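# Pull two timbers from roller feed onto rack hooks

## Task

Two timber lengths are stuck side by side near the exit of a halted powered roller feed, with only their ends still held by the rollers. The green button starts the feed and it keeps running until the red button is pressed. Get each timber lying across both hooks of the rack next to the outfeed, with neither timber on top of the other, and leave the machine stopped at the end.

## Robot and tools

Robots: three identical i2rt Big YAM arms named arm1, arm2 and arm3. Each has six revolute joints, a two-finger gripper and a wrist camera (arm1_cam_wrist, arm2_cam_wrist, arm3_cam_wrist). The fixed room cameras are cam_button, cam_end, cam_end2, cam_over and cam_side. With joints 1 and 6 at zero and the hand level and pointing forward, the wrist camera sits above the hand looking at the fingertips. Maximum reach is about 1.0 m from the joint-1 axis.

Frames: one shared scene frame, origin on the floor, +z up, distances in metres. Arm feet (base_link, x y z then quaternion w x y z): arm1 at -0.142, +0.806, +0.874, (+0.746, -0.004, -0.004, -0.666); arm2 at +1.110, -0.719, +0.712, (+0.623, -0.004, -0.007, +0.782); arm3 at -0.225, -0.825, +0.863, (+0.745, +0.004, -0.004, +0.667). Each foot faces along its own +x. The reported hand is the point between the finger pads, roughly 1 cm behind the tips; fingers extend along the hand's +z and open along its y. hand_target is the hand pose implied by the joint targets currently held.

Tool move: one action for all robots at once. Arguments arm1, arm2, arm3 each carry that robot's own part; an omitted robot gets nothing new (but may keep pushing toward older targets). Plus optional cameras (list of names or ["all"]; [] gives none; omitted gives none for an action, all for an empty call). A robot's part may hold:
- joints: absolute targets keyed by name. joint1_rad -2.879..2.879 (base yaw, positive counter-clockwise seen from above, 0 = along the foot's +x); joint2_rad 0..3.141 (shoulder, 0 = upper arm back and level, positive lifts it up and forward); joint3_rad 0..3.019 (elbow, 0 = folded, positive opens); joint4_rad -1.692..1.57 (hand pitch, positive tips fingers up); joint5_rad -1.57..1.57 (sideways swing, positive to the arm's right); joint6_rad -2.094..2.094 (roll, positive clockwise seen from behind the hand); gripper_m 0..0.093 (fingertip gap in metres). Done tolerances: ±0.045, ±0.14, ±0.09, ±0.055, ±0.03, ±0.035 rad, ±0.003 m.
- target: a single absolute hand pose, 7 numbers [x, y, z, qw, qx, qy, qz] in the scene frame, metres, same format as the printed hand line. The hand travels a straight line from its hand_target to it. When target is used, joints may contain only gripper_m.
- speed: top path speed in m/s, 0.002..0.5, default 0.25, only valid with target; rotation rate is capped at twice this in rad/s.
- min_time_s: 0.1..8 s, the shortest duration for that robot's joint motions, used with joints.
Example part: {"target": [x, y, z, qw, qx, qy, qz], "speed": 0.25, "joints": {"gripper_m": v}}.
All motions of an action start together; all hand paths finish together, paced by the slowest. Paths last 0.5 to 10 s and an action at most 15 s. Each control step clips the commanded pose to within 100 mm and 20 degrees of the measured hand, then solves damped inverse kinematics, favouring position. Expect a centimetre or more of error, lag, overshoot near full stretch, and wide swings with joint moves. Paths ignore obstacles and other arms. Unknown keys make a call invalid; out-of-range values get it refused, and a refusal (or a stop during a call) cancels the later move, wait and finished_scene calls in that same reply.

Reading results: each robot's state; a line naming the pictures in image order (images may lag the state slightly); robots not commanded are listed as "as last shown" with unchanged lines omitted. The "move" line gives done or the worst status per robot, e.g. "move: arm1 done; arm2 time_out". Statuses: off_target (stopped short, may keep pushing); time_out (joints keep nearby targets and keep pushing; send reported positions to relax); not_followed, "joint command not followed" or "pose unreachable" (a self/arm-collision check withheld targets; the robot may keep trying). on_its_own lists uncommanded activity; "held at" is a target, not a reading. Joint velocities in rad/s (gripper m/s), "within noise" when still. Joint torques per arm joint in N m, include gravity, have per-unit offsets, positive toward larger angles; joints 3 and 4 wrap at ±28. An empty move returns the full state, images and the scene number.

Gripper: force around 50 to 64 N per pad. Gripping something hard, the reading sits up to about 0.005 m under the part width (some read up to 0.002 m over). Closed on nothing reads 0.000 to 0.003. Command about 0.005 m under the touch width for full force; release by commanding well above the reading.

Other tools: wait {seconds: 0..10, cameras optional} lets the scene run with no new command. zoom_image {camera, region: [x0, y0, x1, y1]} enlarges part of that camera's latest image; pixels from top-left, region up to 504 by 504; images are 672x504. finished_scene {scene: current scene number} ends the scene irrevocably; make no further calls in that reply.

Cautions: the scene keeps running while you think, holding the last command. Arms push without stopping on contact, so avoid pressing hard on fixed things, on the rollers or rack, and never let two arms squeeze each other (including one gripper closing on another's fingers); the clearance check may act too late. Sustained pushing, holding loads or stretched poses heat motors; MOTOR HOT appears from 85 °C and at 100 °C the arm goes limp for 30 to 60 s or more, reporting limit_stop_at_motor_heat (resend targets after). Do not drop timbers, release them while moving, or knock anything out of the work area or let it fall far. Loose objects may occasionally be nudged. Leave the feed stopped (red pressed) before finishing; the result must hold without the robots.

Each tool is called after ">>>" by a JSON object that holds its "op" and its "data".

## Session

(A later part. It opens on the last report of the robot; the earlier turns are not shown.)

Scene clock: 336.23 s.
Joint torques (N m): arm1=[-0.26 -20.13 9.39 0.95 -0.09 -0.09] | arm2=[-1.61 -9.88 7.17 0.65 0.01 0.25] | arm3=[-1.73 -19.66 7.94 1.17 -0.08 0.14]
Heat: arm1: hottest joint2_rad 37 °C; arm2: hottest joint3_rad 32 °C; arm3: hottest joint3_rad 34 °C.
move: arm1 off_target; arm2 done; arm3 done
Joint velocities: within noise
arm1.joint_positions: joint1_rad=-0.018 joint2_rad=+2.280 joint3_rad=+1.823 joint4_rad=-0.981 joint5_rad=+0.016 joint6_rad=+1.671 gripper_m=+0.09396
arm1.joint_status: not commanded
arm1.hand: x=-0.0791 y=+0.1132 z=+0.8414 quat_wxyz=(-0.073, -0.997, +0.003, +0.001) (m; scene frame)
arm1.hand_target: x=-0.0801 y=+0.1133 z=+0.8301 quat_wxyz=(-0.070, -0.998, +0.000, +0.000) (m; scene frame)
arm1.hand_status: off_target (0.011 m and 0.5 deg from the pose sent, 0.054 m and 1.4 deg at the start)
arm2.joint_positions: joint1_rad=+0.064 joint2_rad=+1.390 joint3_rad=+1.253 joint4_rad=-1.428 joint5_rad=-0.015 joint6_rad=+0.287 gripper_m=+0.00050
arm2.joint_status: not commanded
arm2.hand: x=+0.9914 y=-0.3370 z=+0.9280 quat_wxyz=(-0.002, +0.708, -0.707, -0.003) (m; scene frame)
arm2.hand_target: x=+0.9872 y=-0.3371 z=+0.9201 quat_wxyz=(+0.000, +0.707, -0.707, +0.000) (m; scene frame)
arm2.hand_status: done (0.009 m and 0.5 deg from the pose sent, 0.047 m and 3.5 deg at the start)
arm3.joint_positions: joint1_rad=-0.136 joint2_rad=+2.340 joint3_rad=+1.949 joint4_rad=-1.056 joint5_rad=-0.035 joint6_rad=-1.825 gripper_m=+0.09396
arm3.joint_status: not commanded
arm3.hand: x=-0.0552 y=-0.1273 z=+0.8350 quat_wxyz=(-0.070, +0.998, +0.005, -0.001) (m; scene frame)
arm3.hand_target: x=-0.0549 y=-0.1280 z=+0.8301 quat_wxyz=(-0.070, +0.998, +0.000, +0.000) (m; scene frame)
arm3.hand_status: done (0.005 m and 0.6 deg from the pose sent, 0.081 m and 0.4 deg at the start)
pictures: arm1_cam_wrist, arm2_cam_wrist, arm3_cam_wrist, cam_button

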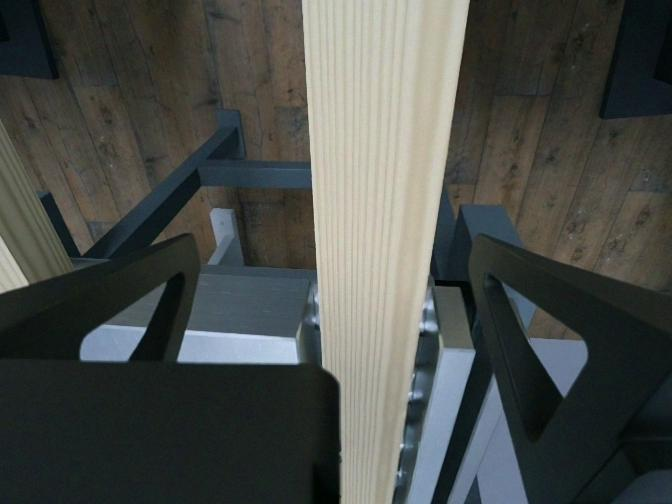

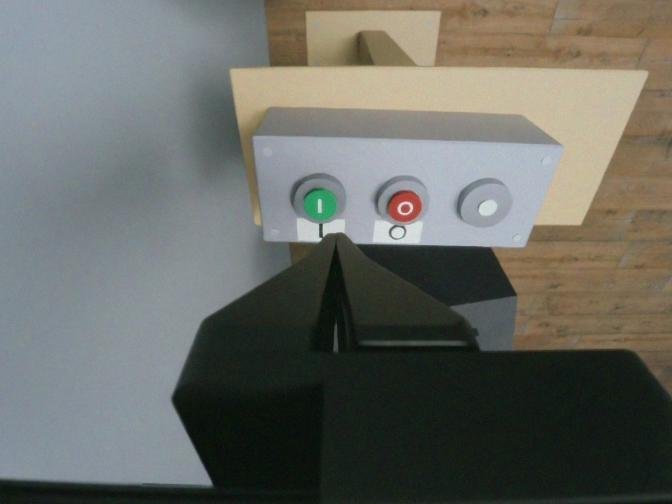

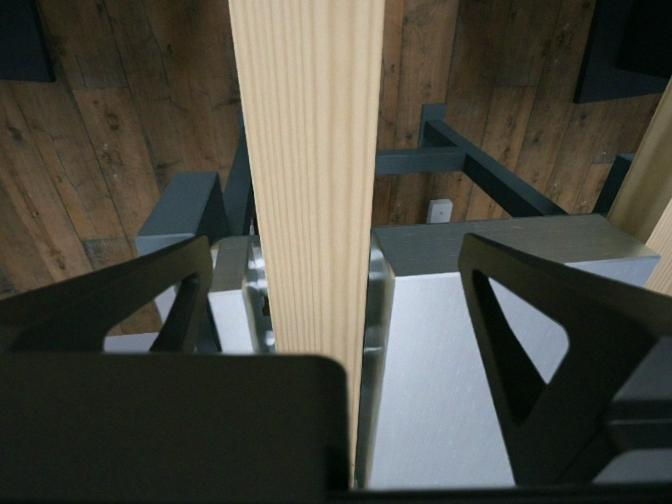

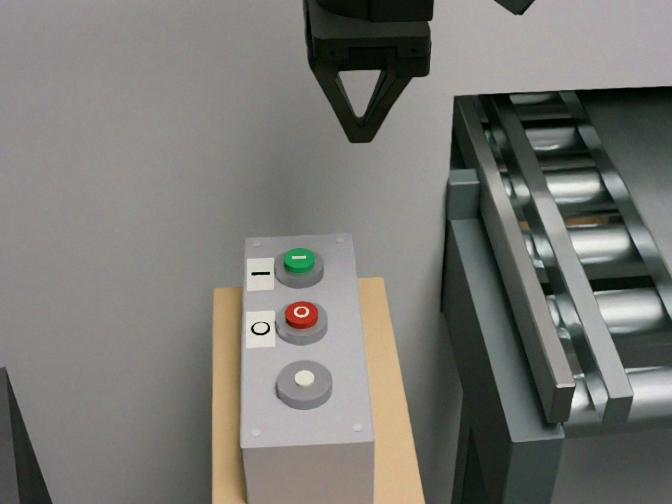

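>>> {"op": "move", "data": {"arm1": {"target": [-0.08, 0.121, 0.762, 0.0698, 0.9976, 0, 0], "speed": 0.1}, "arm3": {"target": [-0.055, -0.132, 0.765, -0.0698, 0.9976, 0, 0], "speed": 0.1}, "arm2": {"target": [0.98, -0.347, 0.88, 0, 0.7071, -0.7071, 0], "speed": 0.1}, "cameras": ["arm1_cam_wrist", "arm2_cam_wrist", "arm3_cam_wrist", "cam_button", "cam_end", "cam_end2", "cam_side"]}}

Scene clock: 357.73 s.
Joint torques (N m): arm1=[0.32 -19.9 9.31 0.95 -0.07 -0.08] | arm2=[-1.55 -9.64 6.99 0.64 0.01 0.26] | arm3=[-1.9 -18.37 8.12 1.2 -0.09 0.13]
Heat: arm1: hottest joint2_rad 35 °C; arm2: hottest joint3_rad 33 °C; arm3: hottest joint3_rad 33 °C.
move: arm1 done; arm2 done; arm3 off_target
Joint velocities: within noise
arm1.joint_positions: joint1_rad=-0.018 joint2_rad=+2.356 joint3_rad=+1.761 joint4_rad=-0.847 joint5_rad=+0.016 joint6_rad=+1.671 gripper_m=+0.09396
arm1.joint_status: not commanded
arm1.hand: x=-0.0800 y=+0.1221 z=+0.7722 quat_wxyz=(-0.071, -0.997, +0.003, +0.001) (m; scene frame)
arm1.hand_target: x=-0.0801 y=+0.1211 z=+0.7623 quat_wxyz=(-0.070, -0.998, +0.000, +0.000) (m; scene frame)
arm1.hand_status: done (0.010 m and 0.4 deg from the pose sent, 0.080 m and 0.5 deg at the start)
arm2.joint_positions: joint1_rad=+0.089 joint2_rad=+1.393 joint3_rad=+1.149 joint4_rad=-1.321 joint5_rad=-0.015 joint6_rad=+0.313 gripper_m=+0.00050
arm2.joint_status: not commanded
arm2.hand: x=+0.9845 y=-0.3461 z=+0.8877 quat_wxyz=(-0.002, +0.707, -0.707, -0.003) (m; scene frame)
arm2.hand_target: x=+0.9802 y=-0.3472 z=+0.8800 quat_wxyz=(+0.000, +0.707, -0.707, +0.000) (m; scene frame)
arm2.hand_status: done (0.009 m and 0.4 deg from the pose sent, 0.050 m and 0.5 deg at the start)
arm3.joint_positions: joint1_rad=-0.136 joint2_rad=+2.396 joint3_rad=+1.895 joint4_rad=-0.936 joint5_rad=-0.035 joint6_rad=-1.824 gripper_m=+0.09396
arm3.joint_status: not commanded
arm3.hand: x=-0.0560 y=-0.1297 z=+0.7799 quat_wxyz=(-0.076, +0.997, +0.005, +0.000) (m; scene frame)
arm3.hand_target: x=-0.0550 y=-0.1323 z=+0.7651 quat_wxyz=(-0.070, +0.998, +0.000, +0.000) (m; scene frame)
arm3.hand_status: off_target (0.015 m and 0.9 deg from the pose sent, 0.070 m and 0.6 deg at the start)
pictures: arm1_cam_wrist, arm2_cam_wrist, arm3_cam_wrist, cam_button, cam_end, cam_end2, cam_side

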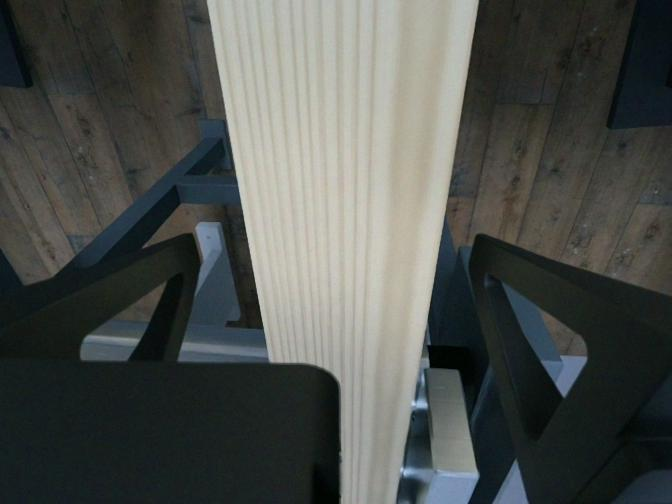

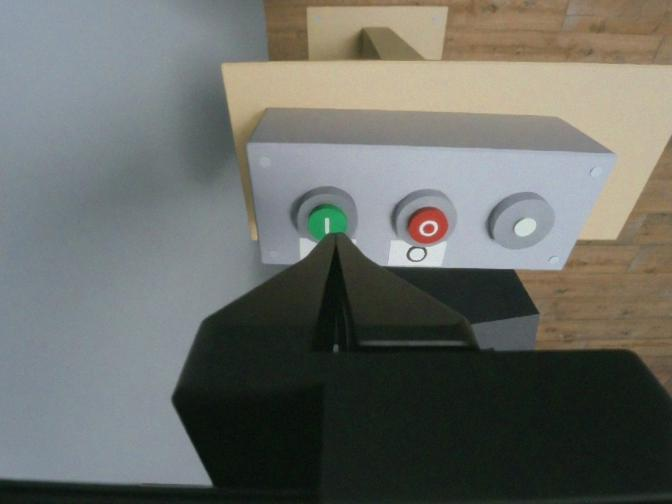

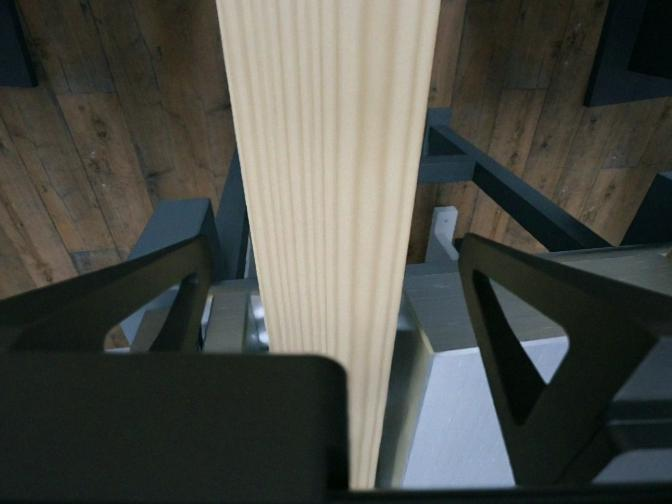

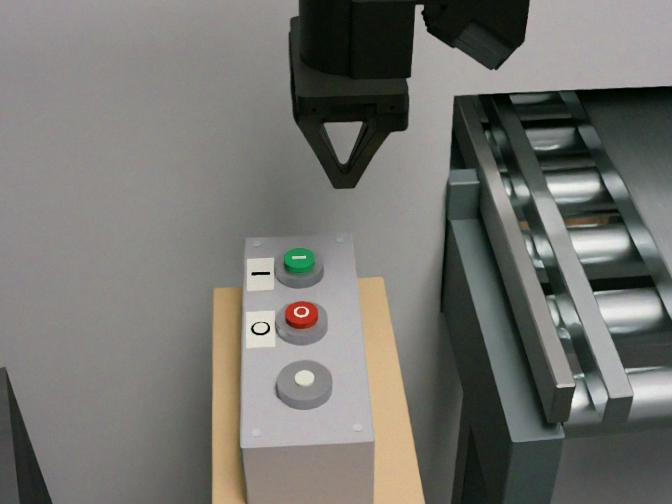

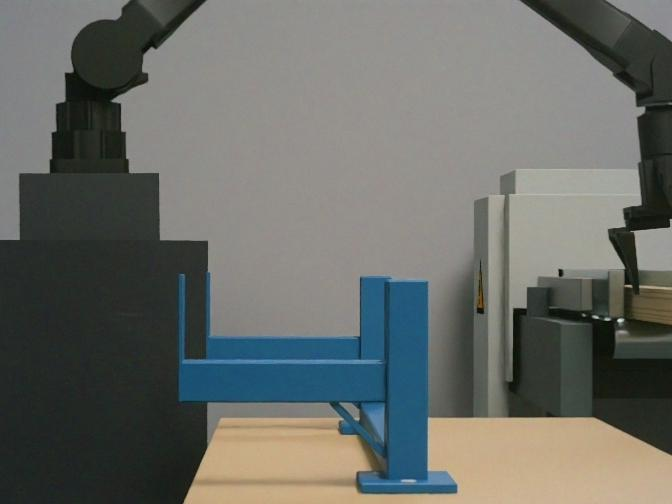

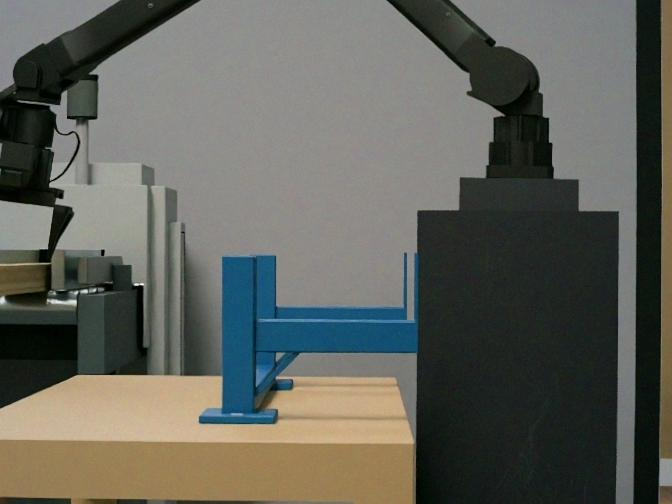

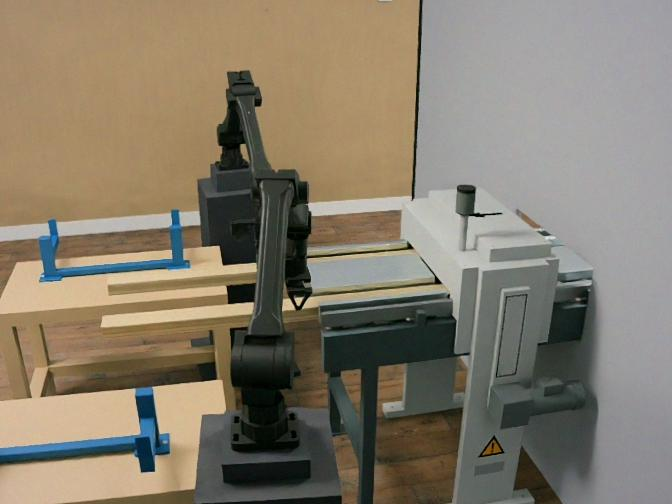

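>>> {"op": "zoom_image", "data": {"camera": "cam_end", "region": [540, 180, 672, 400]}}

>>> {"op": "zoom_image", "data": {"camera": "cam_end2", "region": [0, 170, 200, 400]}}

>>> {"op": "zoom_image", "data": {"camera": "arm2_cam_wrist", "region": [220, 100, 620, 300]}}

Scaled by 2.291 from the camera's 672x504 image, which has a finer 960x720 frame.

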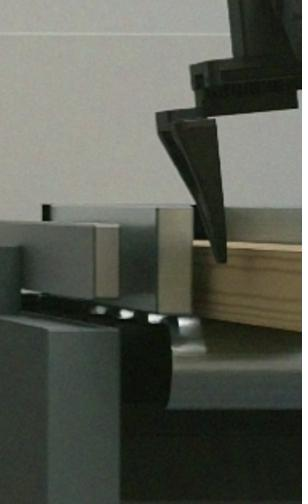

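Scaled by 2.191 from the camera's 672x504 image, which has a finer 960x720 frame.

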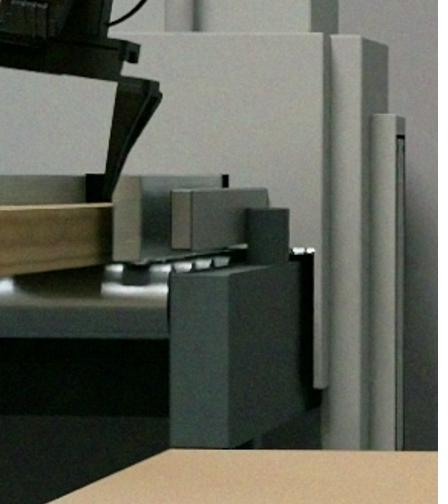

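Scaled by 1.260 from the camera's 672x504 image, which has a finer 960x720 frame.

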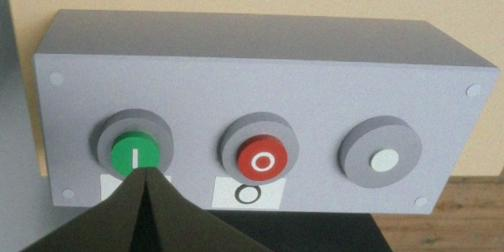

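>>> {"op": "move", "data": {"arm1": {"target": [-0.08, 0.122, 0.735, 0.0698, 0.9976, 0, 0], "speed": 0.1}, "arm3": {"target": [-0.055, -0.134, 0.73, -0.0698, 0.9976, 0, 0], "speed": 0.1}, "arm2": {"target": [0.98, -0.352, 0.867, 0, 0.7071, -0.7071, 0], "speed": 0.05}, "cameras": ["arm1_cam_wrist", "arm2_cam_wrist", "arm3_cam_wrist", "cam_button", "cam_end", "cam_end2"]}}

>>> {"op": "zoom_image", "data": {"camera": "cam_end", "region": [540, 180, 672, 400]}}

>>> {"op": "zoom_image", "data": {"camera": "cam_end2", "region": [0, 170, 200, 400]}}

Scene clock: 390.00 s.
Joint torques (N m): arm1=[0.21 -20.25 8.75 0.96 -0.07 -0.08] | arm2=[-1.49 -9.7 6.89 0.64 0.01 0.26] | arm3=[-1.9 -18.9 7.41 1.24 -0.09 0.12]
Heat: arm1: hottest joint2_rad 35 °C; arm2: hottest joint3_rad 31 °C; arm3: hottest joint3_rad 34 °C.
move: arm1 off_target; arm2 done; arm3 off_target
Joint velocities: within noise
arm1.joint_positions: joint1_rad=-0.018 joint2_rad=+2.394 joint3_rad=+1.761 joint4_rad=-0.803 joint5_rad=+0.016 joint6_rad=+1.671 gripper_m=+0.09396
arm1.joint_status: not commanded
arm1.hand: x=-0.0798 y=+0.1206 z=+0.7482 quat_wxyz=(-0.074, -0.997, +0.003, +0.001) (m; scene frame)
arm1.hand_target: x=-0.0801 y=+0.1222 z=+0.7353 quat_wxyz=(-0.070, -0.998, +0.000, +0.000) (m; scene frame)
arm1.hand_status: off_target (0.013 m and 0.6 deg from the pose sent, 0.037 m and 0.4 deg at the start)
arm2.joint_positions: joint1_rad=+0.093 joint2_rad=+1.393 joint3_rad=+1.112 joint4_rad=-1.286 joint5_rad=-0.015 joint6_rad=+0.318 gripper_m=+0.00050
arm2.joint_status: not commanded
arm2.hand: x=+0.9842 y=-0.3506 z=+0.8739 quat_wxyz=(-0.001, +0.707, -0.707, -0.002) (m; scene frame)
arm2.hand_target: x=+0.9800 y=-0.3521 z=+0.8671 quat_wxyz=(+0.000, +0.707, -0.707, +0.000) (m; scene frame)
arm2.hand_status: done (0.008 m and 0.3 deg from the pose sent, 0.022 m and 0.4 deg at the start)
arm3.joint_positions: joint1_rad=-0.136 joint2_rad=+2.443 joint3_rad=+1.885 joint4_rad=-0.878 joint5_rad=-0.035 joint6_rad=-1.824 gripper_m=+0.09396
arm3.joint_status: not commanded
arm3.hand: x=-0.0563 y=-0.1307 z=+0.7456 quat_wxyz=(-0.076, +0.997, +0.005, +0.000) (m; scene frame)
arm3.hand_target: x=-0.0550 y=-0.1343 z=+0.7303 quat_wxyz=(-0.070, +0.998, +0.000, +0.000) (m; scene frame)
arm3.hand_status: off_target (0.016 m and 0.9 deg from the pose sent, 0.050 m and 0.9 deg at the start)
pictures: arm1_cam_wrist, arm2_cam_wrist, arm3_cam_wrist, cam_button, cam_end, cam_end2

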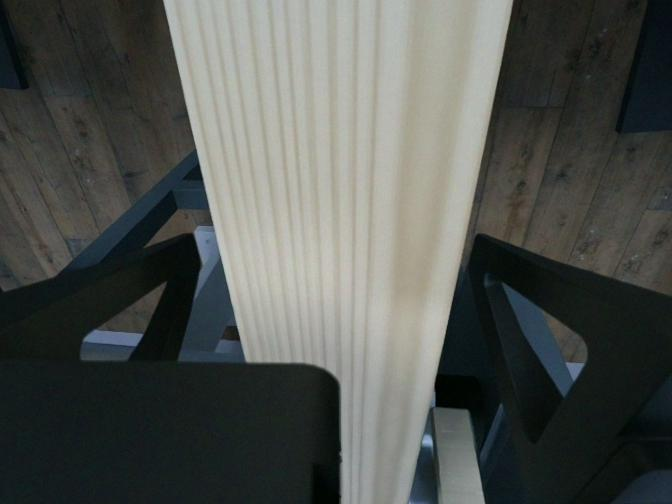

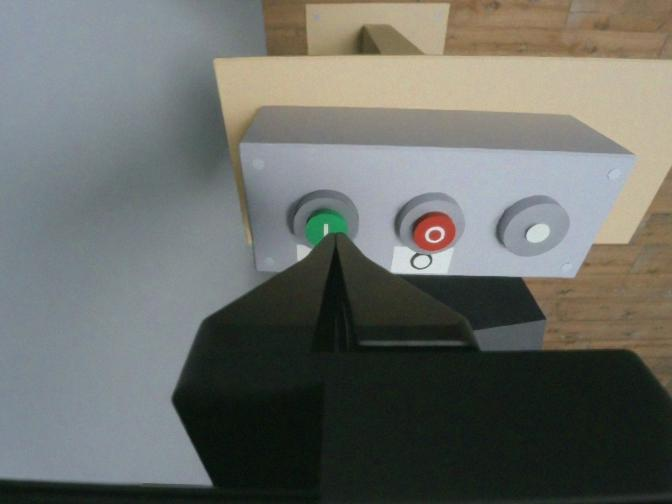

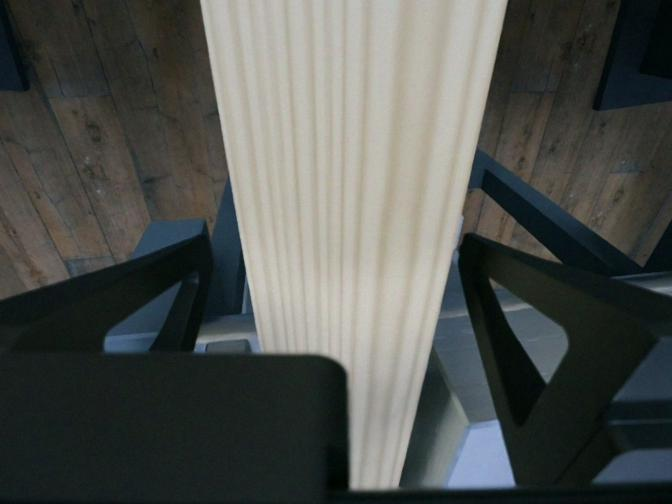

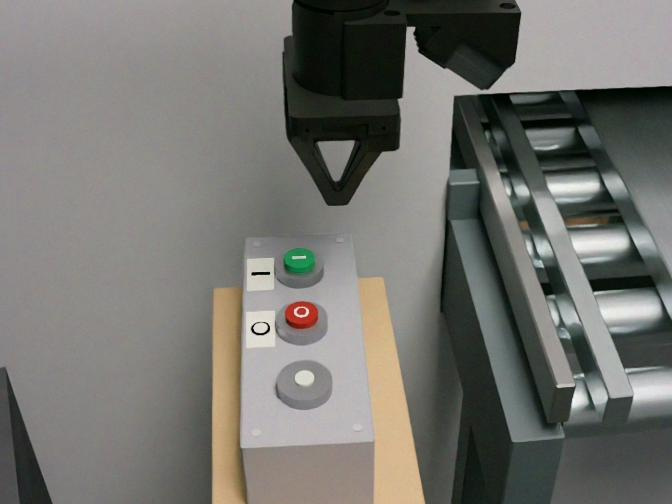

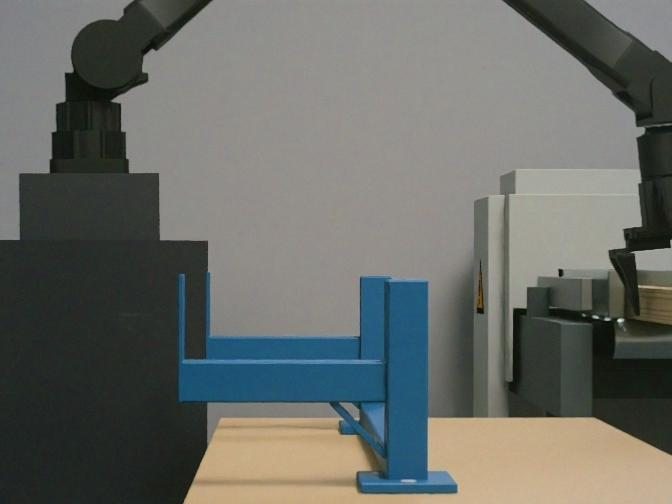

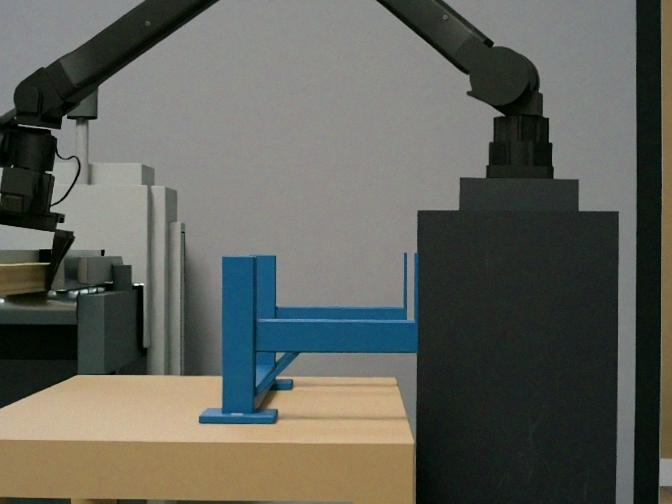

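Scaled by 2.291 from the camera's 672x504 image, which has a finer 960x720 frame.

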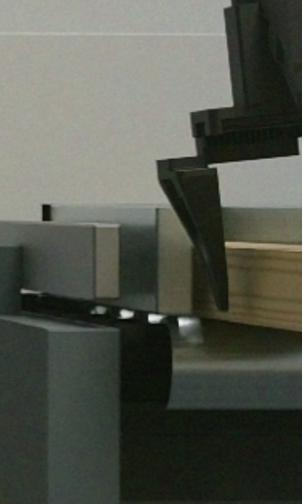

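Scaled by 2.191 from the camera's 672x504 image, which has a finer 960x720 frame.

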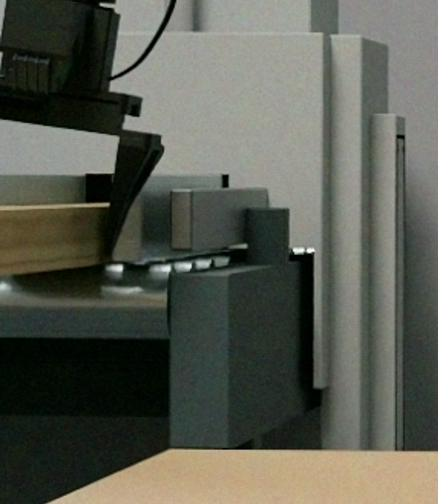

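>>> {"op": "move", "data": {"arm2": {"target": [0.976, -0.383, 0.837, 0, 0.7071, -0.7071, 0], "speed": 0.05}, "cameras": ["arm2_cam_wrist", "cam_button"]}}

Scene clock: 420.17 s.
Joint torques (N m): arm1=[0.32 -20.25 8.7 0.96 -0.08 -0.07] | arm2=[-1.49 -10.7 6.56 0.58 0 0.25] | arm3=[-2.02 -18.43 7.73 1.21 -0.09 0.13]
Heat: arm1: hottest joint2_rad 33 °C; arm2: hottest joint3_rad 30 °C; arm3: hottest joint3_rad 34 °C.
move: arm2 done
Joint velocities: within noise
arm1, arm3: as last shown
arm2.joint_positions: joint1_rad=+0.133 joint2_rad=+1.371 joint3_rad=+0.985 joint4_rad=-1.203 joint5_rad=-0.015 joint6_rad=+0.357 gripper_m=+0.00050
arm2.joint_status: not commanded
arm2.hand: x=+0.9798 y=-0.3808 z=+0.8356 quat_wxyz=(+0.004, +0.707, -0.707, +0.008) (m; scene frame)
arm2.hand_target: x=+0.9761 y=-0.3830 z=+0.8369 quat_wxyz=(+0.000, +0.707, -0.707, +0.000) (m; scene frame)
arm2.hand_status: done (0.005 m and 1.0 deg from the pose sent, 0.050 m and 0.3 deg at the start)
arm3.hand_target: x=-0.0550 y=-0.1343 z=+0.7302 quat_wxyz=(-0.070, +0.998, +0.000, +0.000) (m; scene frame)
pictures: arm2_cam_wrist, cam_button

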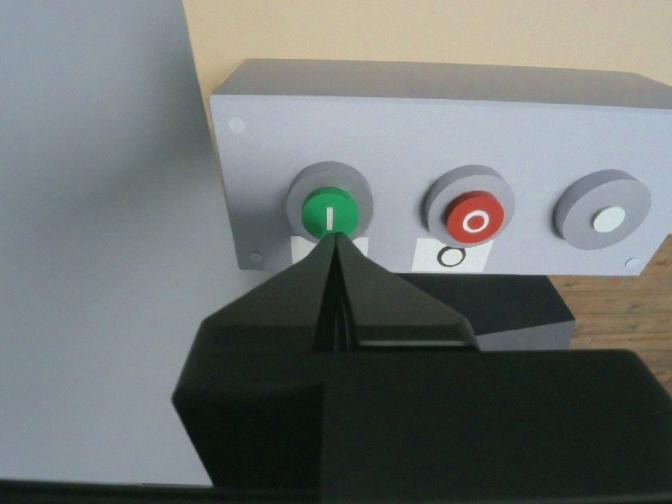

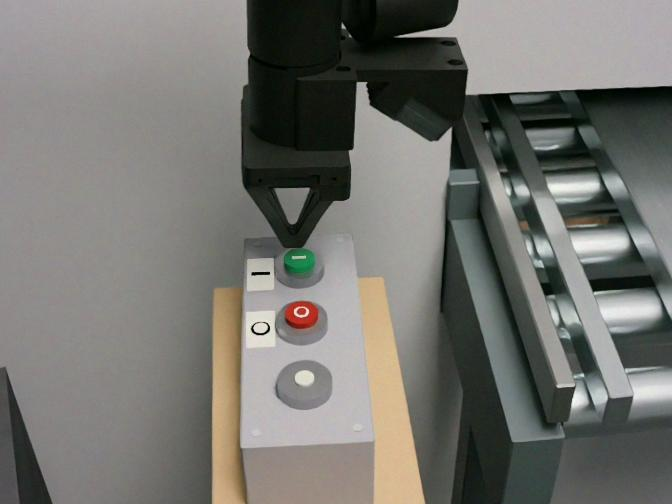

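>>> {"op": "move", "data": {"arm1": {"joints": {"gripper_m": 0.065}}, "arm3": {"joints": {"gripper_m": 0.065}}, "arm2": {"target": [0.974, -0.378, 0.837, 0, 0.7071, -0.7071, 0], "speed": 0.05}}}

>>> {"op": "move", "data": {"arm1": {"joints": {"gripper_m": 0.05}}, "arm3": {"joints": {"gripper_m": 0.05}}, "cameras": ["arm1_cam_wrist", "arm3_cam_wrist", "cam_button", "cam_end"]}}

Scene clock: 445.00 s.
Joint torques (N m): arm1=[0.21 -19.96 9.02 0.96 -0.06 -0.07] | arm2=[-1.44 -9.7 7.53 0.61 0 0.26] | arm3=[-1.96 -18.43 7.73 0.84 -0.09 0.13]
Heat: arm1: hottest joint2_rad 33 °C; arm2: hottest joint3_rad 30 °C; arm3: hottest joint3_rad 34 °C.
move: arm1 done; arm2 done; arm3 done
Joint velocities: within noise
arm1.joint_positions: joint1_rad=-0.018 joint2_rad=+2.394 joint3_rad=+1.757 joint4_rad=-0.803 joint5_rad=+0.015 joint6_rad=+1.670 gripper_m=+0.06517
arm1.joint_status: all done
arm1.hand: x=-0.0799 y=+0.1224 z=+0.7469 quat_wxyz=(-0.072, -0.997, +0.003, +0.001) (m; scene frame)
arm1.hand_target: x=-0.0801 y=+0.1222 z=+0.7353 quat_wxyz=(-0.070, -0.998, +0.000, +0.000) (m; scene frame)
arm1.hand_status: not commanded
arm2.joint_positions: joint1_rad=+0.133 joint2_rad=+1.371 joint3_rad=+0.985 joint4_rad=-1.203 joint5_rad=-0.015 joint6_rad=+0.358 gripper_m=+0.00050
arm2.joint_status: not commanded
arm2.hand: x=+0.9798 y=-0.3808 z=+0.8356 quat_wxyz=(+0.004, +0.707, -0.707, +0.008) (m; scene frame)
arm2.hand_target: x=+0.9741 y=-0.3781 z=+0.8370 quat_wxyz=(+0.000, +0.707, -0.707, +0.000) (m; scene frame)
arm2.hand_status: done (0.007 m and 1.0 deg from the pose sent, 0.007 m and 1.0 deg at the start)
arm3.joint_positions: joint1_rad=-0.136 joint2_rad=+2.443 joint3_rad=+1.885 joint4_rad=-0.868 joint5_rad=-0.035 joint6_rad=-1.824 gripper_m=+0.06583
arm3.joint_status: all done
arm3.hand: x=-0.0556 y=-0.1282 z=+0.7460 quat_wxyz=(-0.081, +0.997, +0.005, +0.002) (m; scene frame)
arm3.hand_target: x=-0.0550 y=-0.1344 z=+0.7302 quat_wxyz=(-0.070, +0.998, +0.000, +0.000) (m; scene frame)
arm3.hand_status: not commanded
pictures: none

Scene clock: 445.47 s.
Joint torques (N m): arm1=[0.32 -20.07 9.03 0.94 0.02 -0.06] | arm2=[-1.49 -9.64 7.53 0.59 0 0.26] | arm3=[-1.96 -18.49 7.75 0.87 -0.1 0.13]
Heat: arm1: hottest joint2_rad 33 °C; arm2: hottest joint3_rad 30 °C; arm3: hottest joint3_rad 34 °C.
move: arm1 off_target; arm3 off_target
Joint velocities: within noise
arm1.joint_positions: joint1_rad=-0.018 joint2_rad=+2.394 joint3_rad=+1.757 joint4_rad=-0.803 joint5_rad=+0.014 joint6_rad=+1.668 gripper_m=+0.06307
arm1.joint_status: gripper_m off_target (ended at +0.06309, target +0.05000)
arm1.hand: x=-0.0796 y=+0.1226 z=+0.7469 quat_wxyz=(-0.072, -0.997, +0.002, +0.000) (m; scene frame)
arm1.hand_target: x=-0.0801 y=+0.1223 z=+0.7353 quat_wxyz=(-0.070, -0.998, +0.000, +0.000) (m; scene frame)
arm1.hand_status: not commanded
arm2: as last shown
arm3.joint_positions: joint1_rad=-0.136 joint2_rad=+2.443 joint3_rad=+1.885 joint4_rad=-0.868 joint5_rad=-0.035 joint6_rad=-1.824 gripper_m=+0.06583
arm3.joint_status: gripper_m off_target (ended at +0.06583, target +0.05000)
arm3.hand: x=-0.0556 y=-0.1282 z=+0.7460 quat_wxyz=(-0.081, +0.997, +0.005, +0.002) (m; scene frame)
arm3.hand_target: x=-0.0550 y=-0.1344 z=+0.7302 quat_wxyz=(-0.070, +0.998, +0.000, +0.000) (m; scene frame)
arm3.hand_status: not commanded
pictures: arm1_cam_wrist, arm3_cam_wrist, cam_button, cam_end

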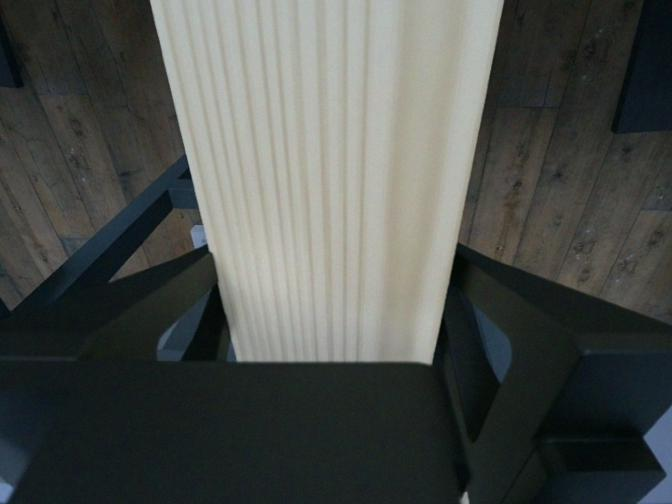

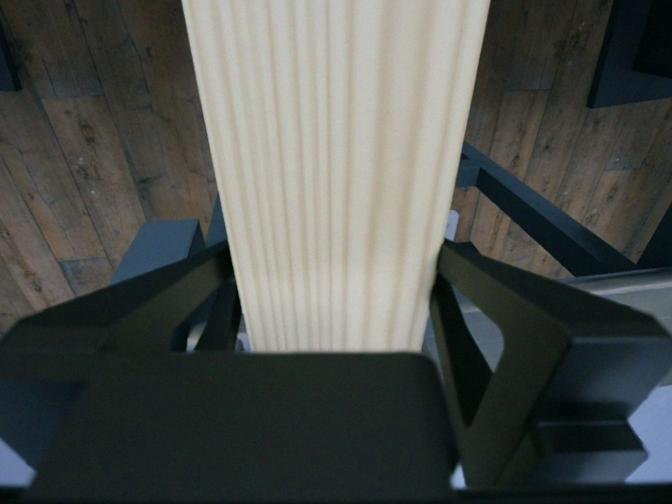

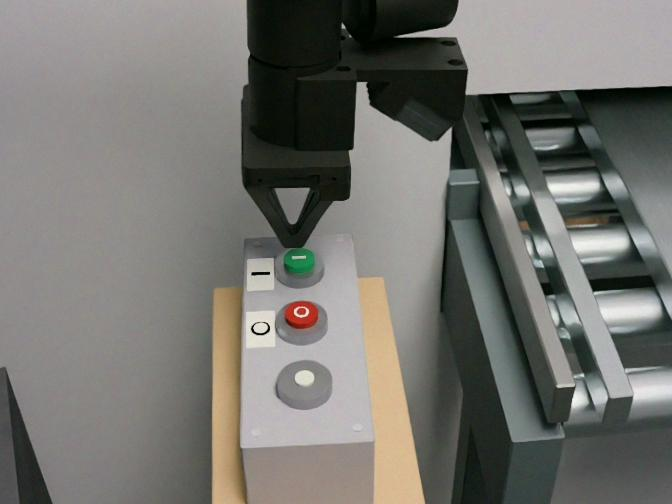

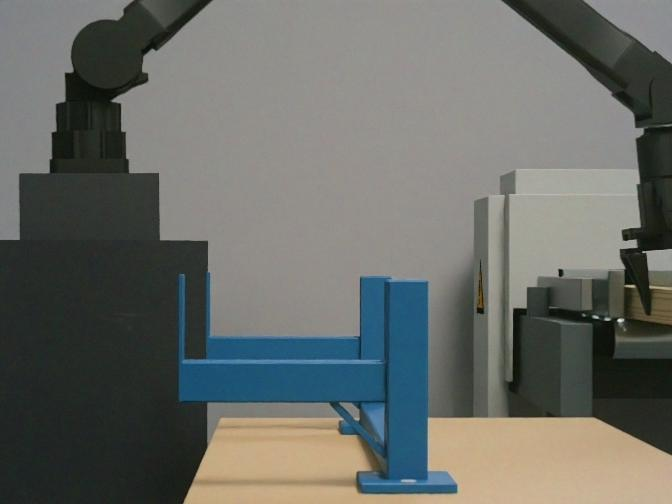

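>>> {"op": "move", "data": {"arm2": {"target": [0.972, -0.374, 0.808, 0, 0.7071, -0.7071, 0], "speed": 0.06}, "cameras": ["arm2_cam_wrist", "cam_button", "cam_over"]}}

>>> {"op": "move", "data": {"arm1": {"target": [-0.11, 0.122, 0.735, 0.0698, 0.9976, 0, 0], "speed": 0.03}, "arm3": {"target": [-0.085, -0.134, 0.73, -0.0698, 0.9976, 0, 0], "speed": 0.03}, "arm2": {"target": [0.975, -0.375, 0.84, 0, 0.7071, -0.7071, 0], "speed": 0.1}, "cameras": ["arm1_cam_wrist", "arm3_cam_wrist", "cam_button", "cam_over"]}}

>>> {"op": "move", "data": {"arm2": {"target": [1.029, -0.375, 0.84, 0, 0.7071, -0.7071, 0], "speed": 0.1}}}

>>> {"op": "move", "data": {"arm2": {"target": [1.029, -0.375, 0.808, 0, 0.7071, -0.7071, 0], "speed": 0.06}, "cameras": ["arm2_cam_wrist", "cam_button", "cam_over"]}}

Scene clock: 470.10 s.
Joint torques (N m): arm1=[0.15 -20.19 8.99 0.96 0.01 -0.05] | arm2=[-1.49 -8.35 6.13 0.98 0.01 0.25] | arm3=[-1.96 -18.43 7.75 0.87 -0.09 0.12]
Heat: arm1: hottest joint2_rad 33 °C; arm2: hottest joint3_rad 30 °C; arm3: hottest joint3_rad 34 °C.
move: arm2 off_target
Joint velocities: within noise
arm1, arm3: as last shown
arm2.joint_positions: joint1_rad=+0.135 joint2_rad=+1.395 joint3_rad=+0.964 joint4_rad=-1.130 joint5_rad=-0.015 joint6_rad=+0.360 gripper_m=+0.00050
arm2.joint_status: not commanded
arm2.hand: x=+0.9760 y=-0.3719 z=+0.8200 quat_wxyz=(-0.002, +0.707, -0.707, -0.005) (m; scene frame)
arm2.hand_target: x=+0.9723 y=-0.3744 z=+0.8083 quat_wxyz=(+0.000, +0.707, -0.707, +0.000) (m; scene frame)
arm2.hand_status: off_target (0.013 m and 0.6 deg from the pose sent, 0.030 m and 1.0 deg at the start)
pictures: arm2_cam_wrist, cam_button, cam_over

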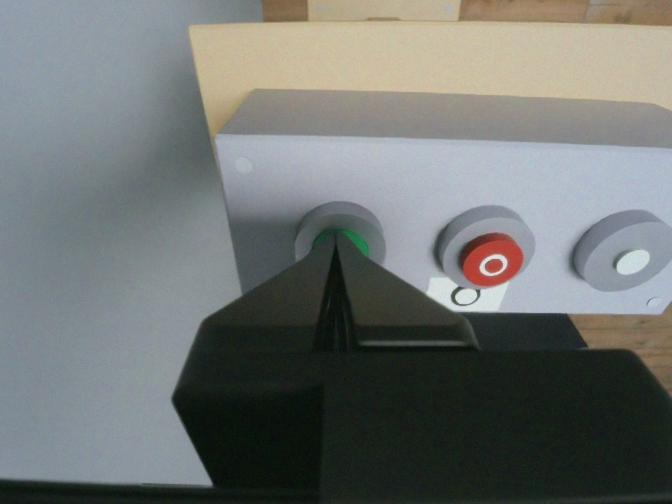

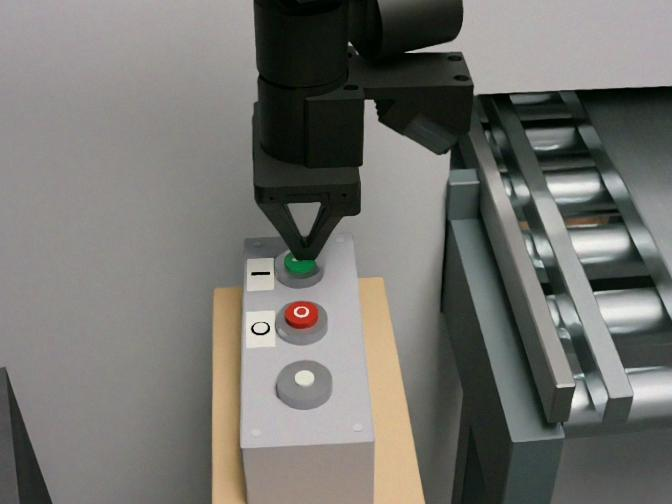

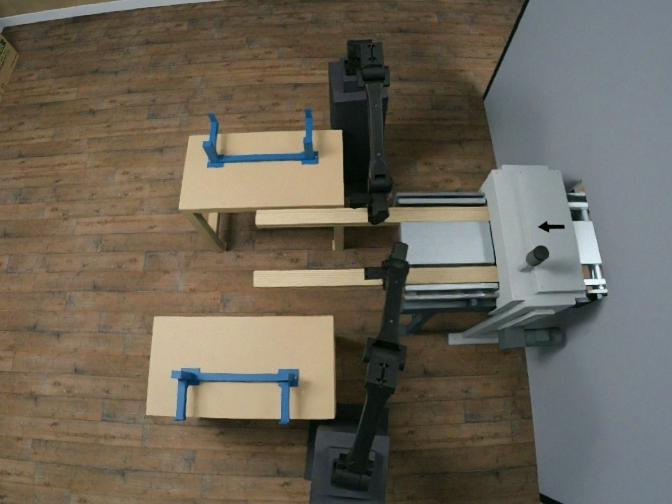

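Scene clock: 471.63 s.
Joint torques (N m): arm1=[-2.96 -20.78 8.06 1.17 0.33 -0.33] | arm2=[-2.02 -10.7 9.61 -0.28 0.01 0.17] | arm3=[0.73 -19.43 5.96 1.11 -0.49 0.41]
Heat: arm1: hottest joint2_rad 33 °C; arm2: hottest joint3_rad 30 °C; arm3: hottest joint3_rad 34 °C.
move: arm1 off_target; arm2 off_target; arm3 off_target
Joint velocities: within noise
arm1.joint_positions: joint1_rad=-0.028 joint2_rad=+2.394 joint3_rad=+1.756 joint4_rad=-0.803 joint5_rad=-0.001 joint6_rad=+1.655 gripper_m=+0.06307
arm1.joint_status: not commanded
arm1.hand: x=-0.0842 y=+0.1227 z=+0.7465 quat_wxyz=(-0.070, -0.998, +0.000, -0.006) (m; scene frame)
arm1.hand_target: x=-0.1096 y=+0.1228 z=+0.7354 quat_wxyz=(-0.069, -0.998, +0.000, +0.000) (m; scene frame)
arm1.hand_status: off_target (0.028 m and 0.7 deg from the pose sent, 0.033 m and 0.3 deg at the start)
arm2.joint_positions: joint1_rad=+0.135 joint2_rad=+1.387 joint3_rad=+0.964 joint4_rad=-1.186 joint5_rad=-0.015 joint6_rad=+0.360 gripper_m=+0.00050
arm2.joint_status: not commanded
arm2.hand: x=+0.9808 y=-0.3848 z=+0.8232 quat_wxyz=(+0.007, +0.707, -0.707, +0.017) (m; scene frame)
arm2.hand_target: x=+0.9752 y=-0.3754 z=+0.8399 quat_wxyz=(+0.000, +0.707, -0.707, +0.000) (m; scene frame)
arm2.hand_status: off_target (0.020 m and 2.1 deg from the pose sent, 0.020 m and 0.6 deg at the start)
arm3.joint_positions: joint1_rad=-0.126 joint2_rad=+2.441 joint3_rad=+1.877 joint4_rad=-0.857 joint5_rad=-0.018 joint6_rad=-1.810 gripper_m=+0.06581
arm3.joint_status: not commanded
arm3.hand: x=-0.0595 y=-0.1277 z=+0.7450 quat_wxyz=(-0.081, +0.997, +0.002, +0.009) (m; scene frame)
arm3.hand_target: x=-0.0844 y=-0.1345 z=+0.7303 quat_wxyz=(-0.069, +0.998, +0.000, +0.000) (m; scene frame)
arm3.hand_status: off_target (0.030 m and 1.7 deg from the pose sent, 0.034 m and 1.4 deg at the start)
pictures: arm1_cam_wrist, arm3_cam_wrist, cam_button, cam_over

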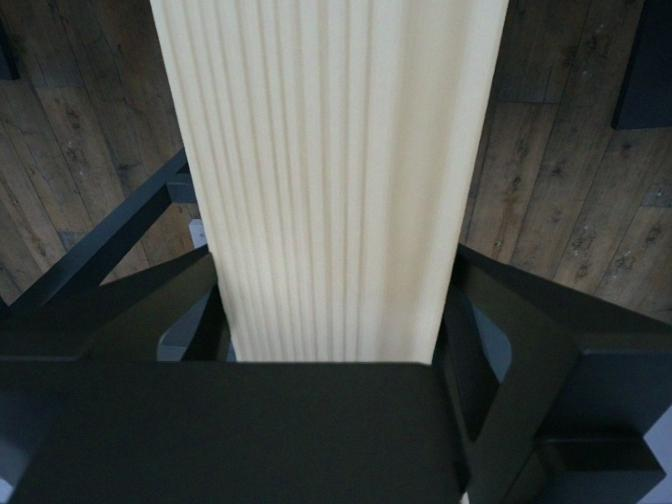

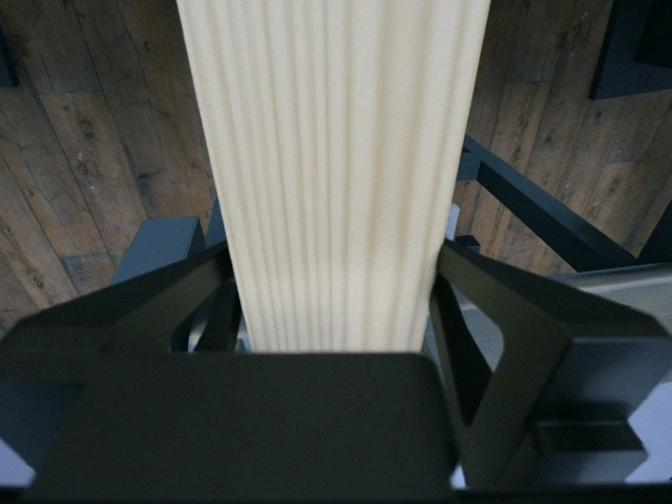

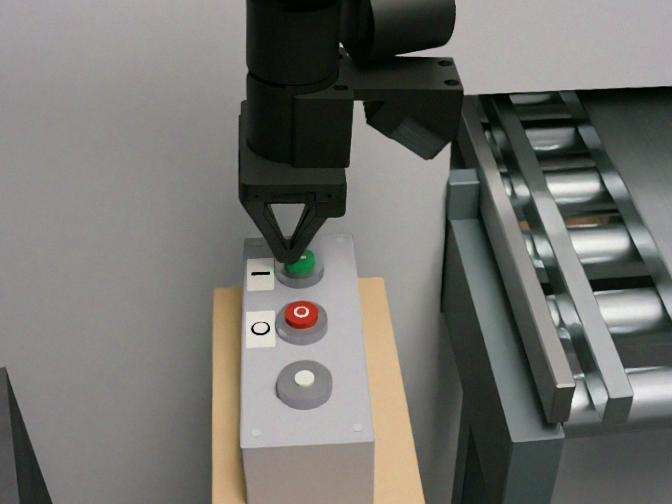

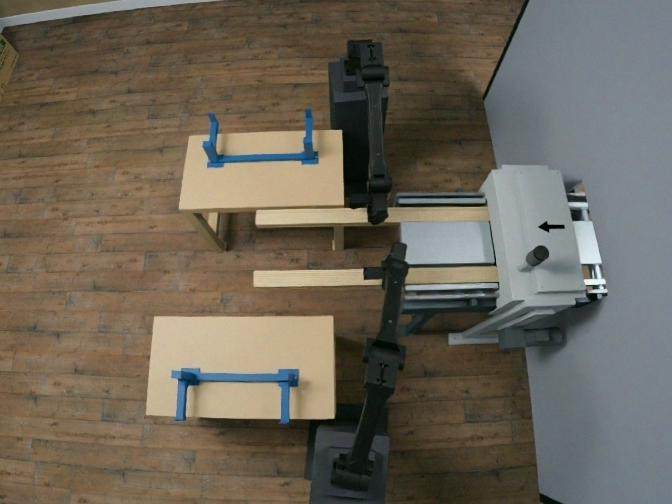

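Scene clock: 473.03 s.
Joint torques (N m): arm1=[-2.96 -20.78 8.05 1.18 0.32 -0.32] | arm2=[-2.96 -10.17 6.98 -0.29 0.01 0.01] | arm3=[0.79 -19.49 5.97 1.11 -0.48 0.41]
Heat: arm1: hottest joint2_rad 33 °C; arm2: hottest joint3_rad 30 °C; arm3: hottest joint3_rad 33 °C.
move: arm2 done
Joint velocities: within noise
arm1: as last shown
arm2.joint_positions: joint1_rad=+0.006 joint2_rad=+1.347 joint3_rad=+0.964 joint4_rad=-1.186 joint5_rad=-0.015 joint6_rad=+0.234 gripper_m=+0.00050
arm2.joint_status: not commanded
arm2.hand: x=+1.0246 y=-0.3707 z=+0.8373 quat_wxyz=(-0.001, +0.706, -0.708, -0.002) (m; scene frame)
arm2.hand_target: x=+1.0289 y=-0.3750 z=+0.8398 quat_wxyz=(+0.000, +0.707, -0.707, +0.000) (m; scene frame)
arm2.hand_status: done (0.007 m and 0.3 deg from the pose sent, 0.052 m and 2.1 deg at the start)
arm3.joint_positions: joint1_rad=-0.126 joint2_rad=+2.441 joint3_rad=+1.877 joint4_rad=-0.857 joint5_rad=-0.017 joint6_rad=-1.810 gripper_m=+0.06581
arm3.joint_status: not commanded
arm3.hand: x=-0.0594 y=-0.1277 z=+0.7450 quat_wxyz=(-0.081, +0.997, +0.002, +0.010) (m; scene frame)
arm3.hand_target: x=-0.0843 y=-0.1345 z=+0.7303 quat_wxyz=(-0.069, +0.998, +0.000, +0.000) (m; scene frame)
arm3.hand_status: not commanded
pictures: none

Scene clock: 474.13 s.
Joint torques (N m): arm1=[-2.96 -20.54 8.1 1.17 0.33 -0.32] | arm2=[-2.9 -7.53 5.93 1.01 0 0.02] | arm3=[0.85 -19.43 5.96 1.11 -0.49 0.4]
Heat: arm1: hottest joint2_rad 33 °C; arm2: hottest joint3_rad 30 °C; arm3: hottest joint3_rad 33 °C.
move: arm2 off_target
Joint velocities: within noise
arm1, arm3: as last shown
arm2.joint_positions: joint1_rad=+0.006 joint2_rad=+1.350 joint3_rad=+0.921 joint4_rad=-1.130 joint5_rad=-0.015 joint6_rad=+0.234 gripper_m=+0.00050
arm2.joint_status: not commanded
arm2.hand: x=+1.0256 y=-0.3740 z=+0.8210 quat_wxyz=(-0.004, +0.706, -0.708, -0.006) (m; scene frame)
arm2.hand_target: x=+1.0290 y=-0.3754 z=+0.8084 quat_wxyz=(+0.000, +0.707, -0.707, +0.000) (m; scene frame)
arm2.hand_status: off_target (0.013 m and 0.8 deg from the pose sent, 0.030 m and 0.3 deg at the start)
pictures: arm2_cam_wrist, cam_button, cam_over

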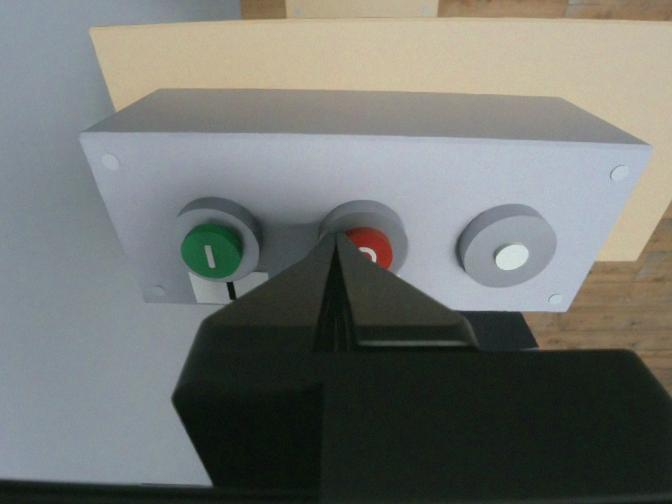

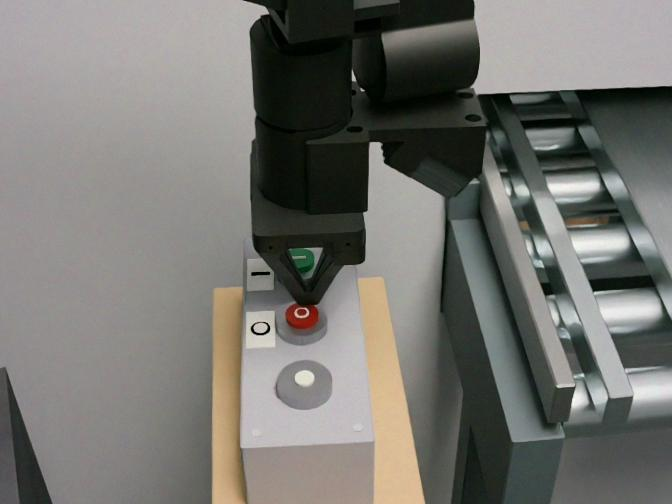

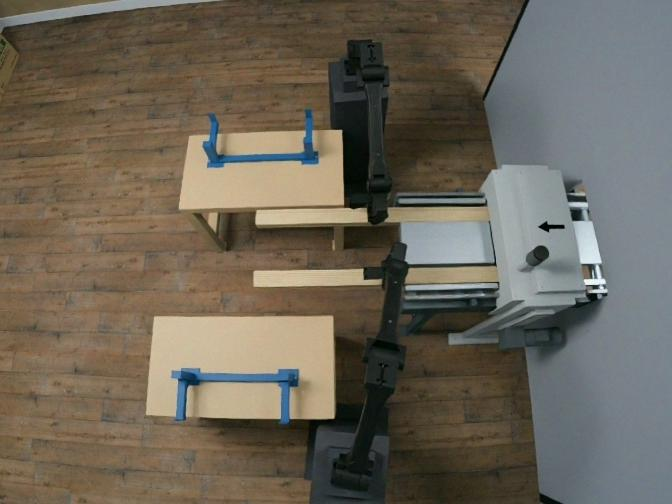

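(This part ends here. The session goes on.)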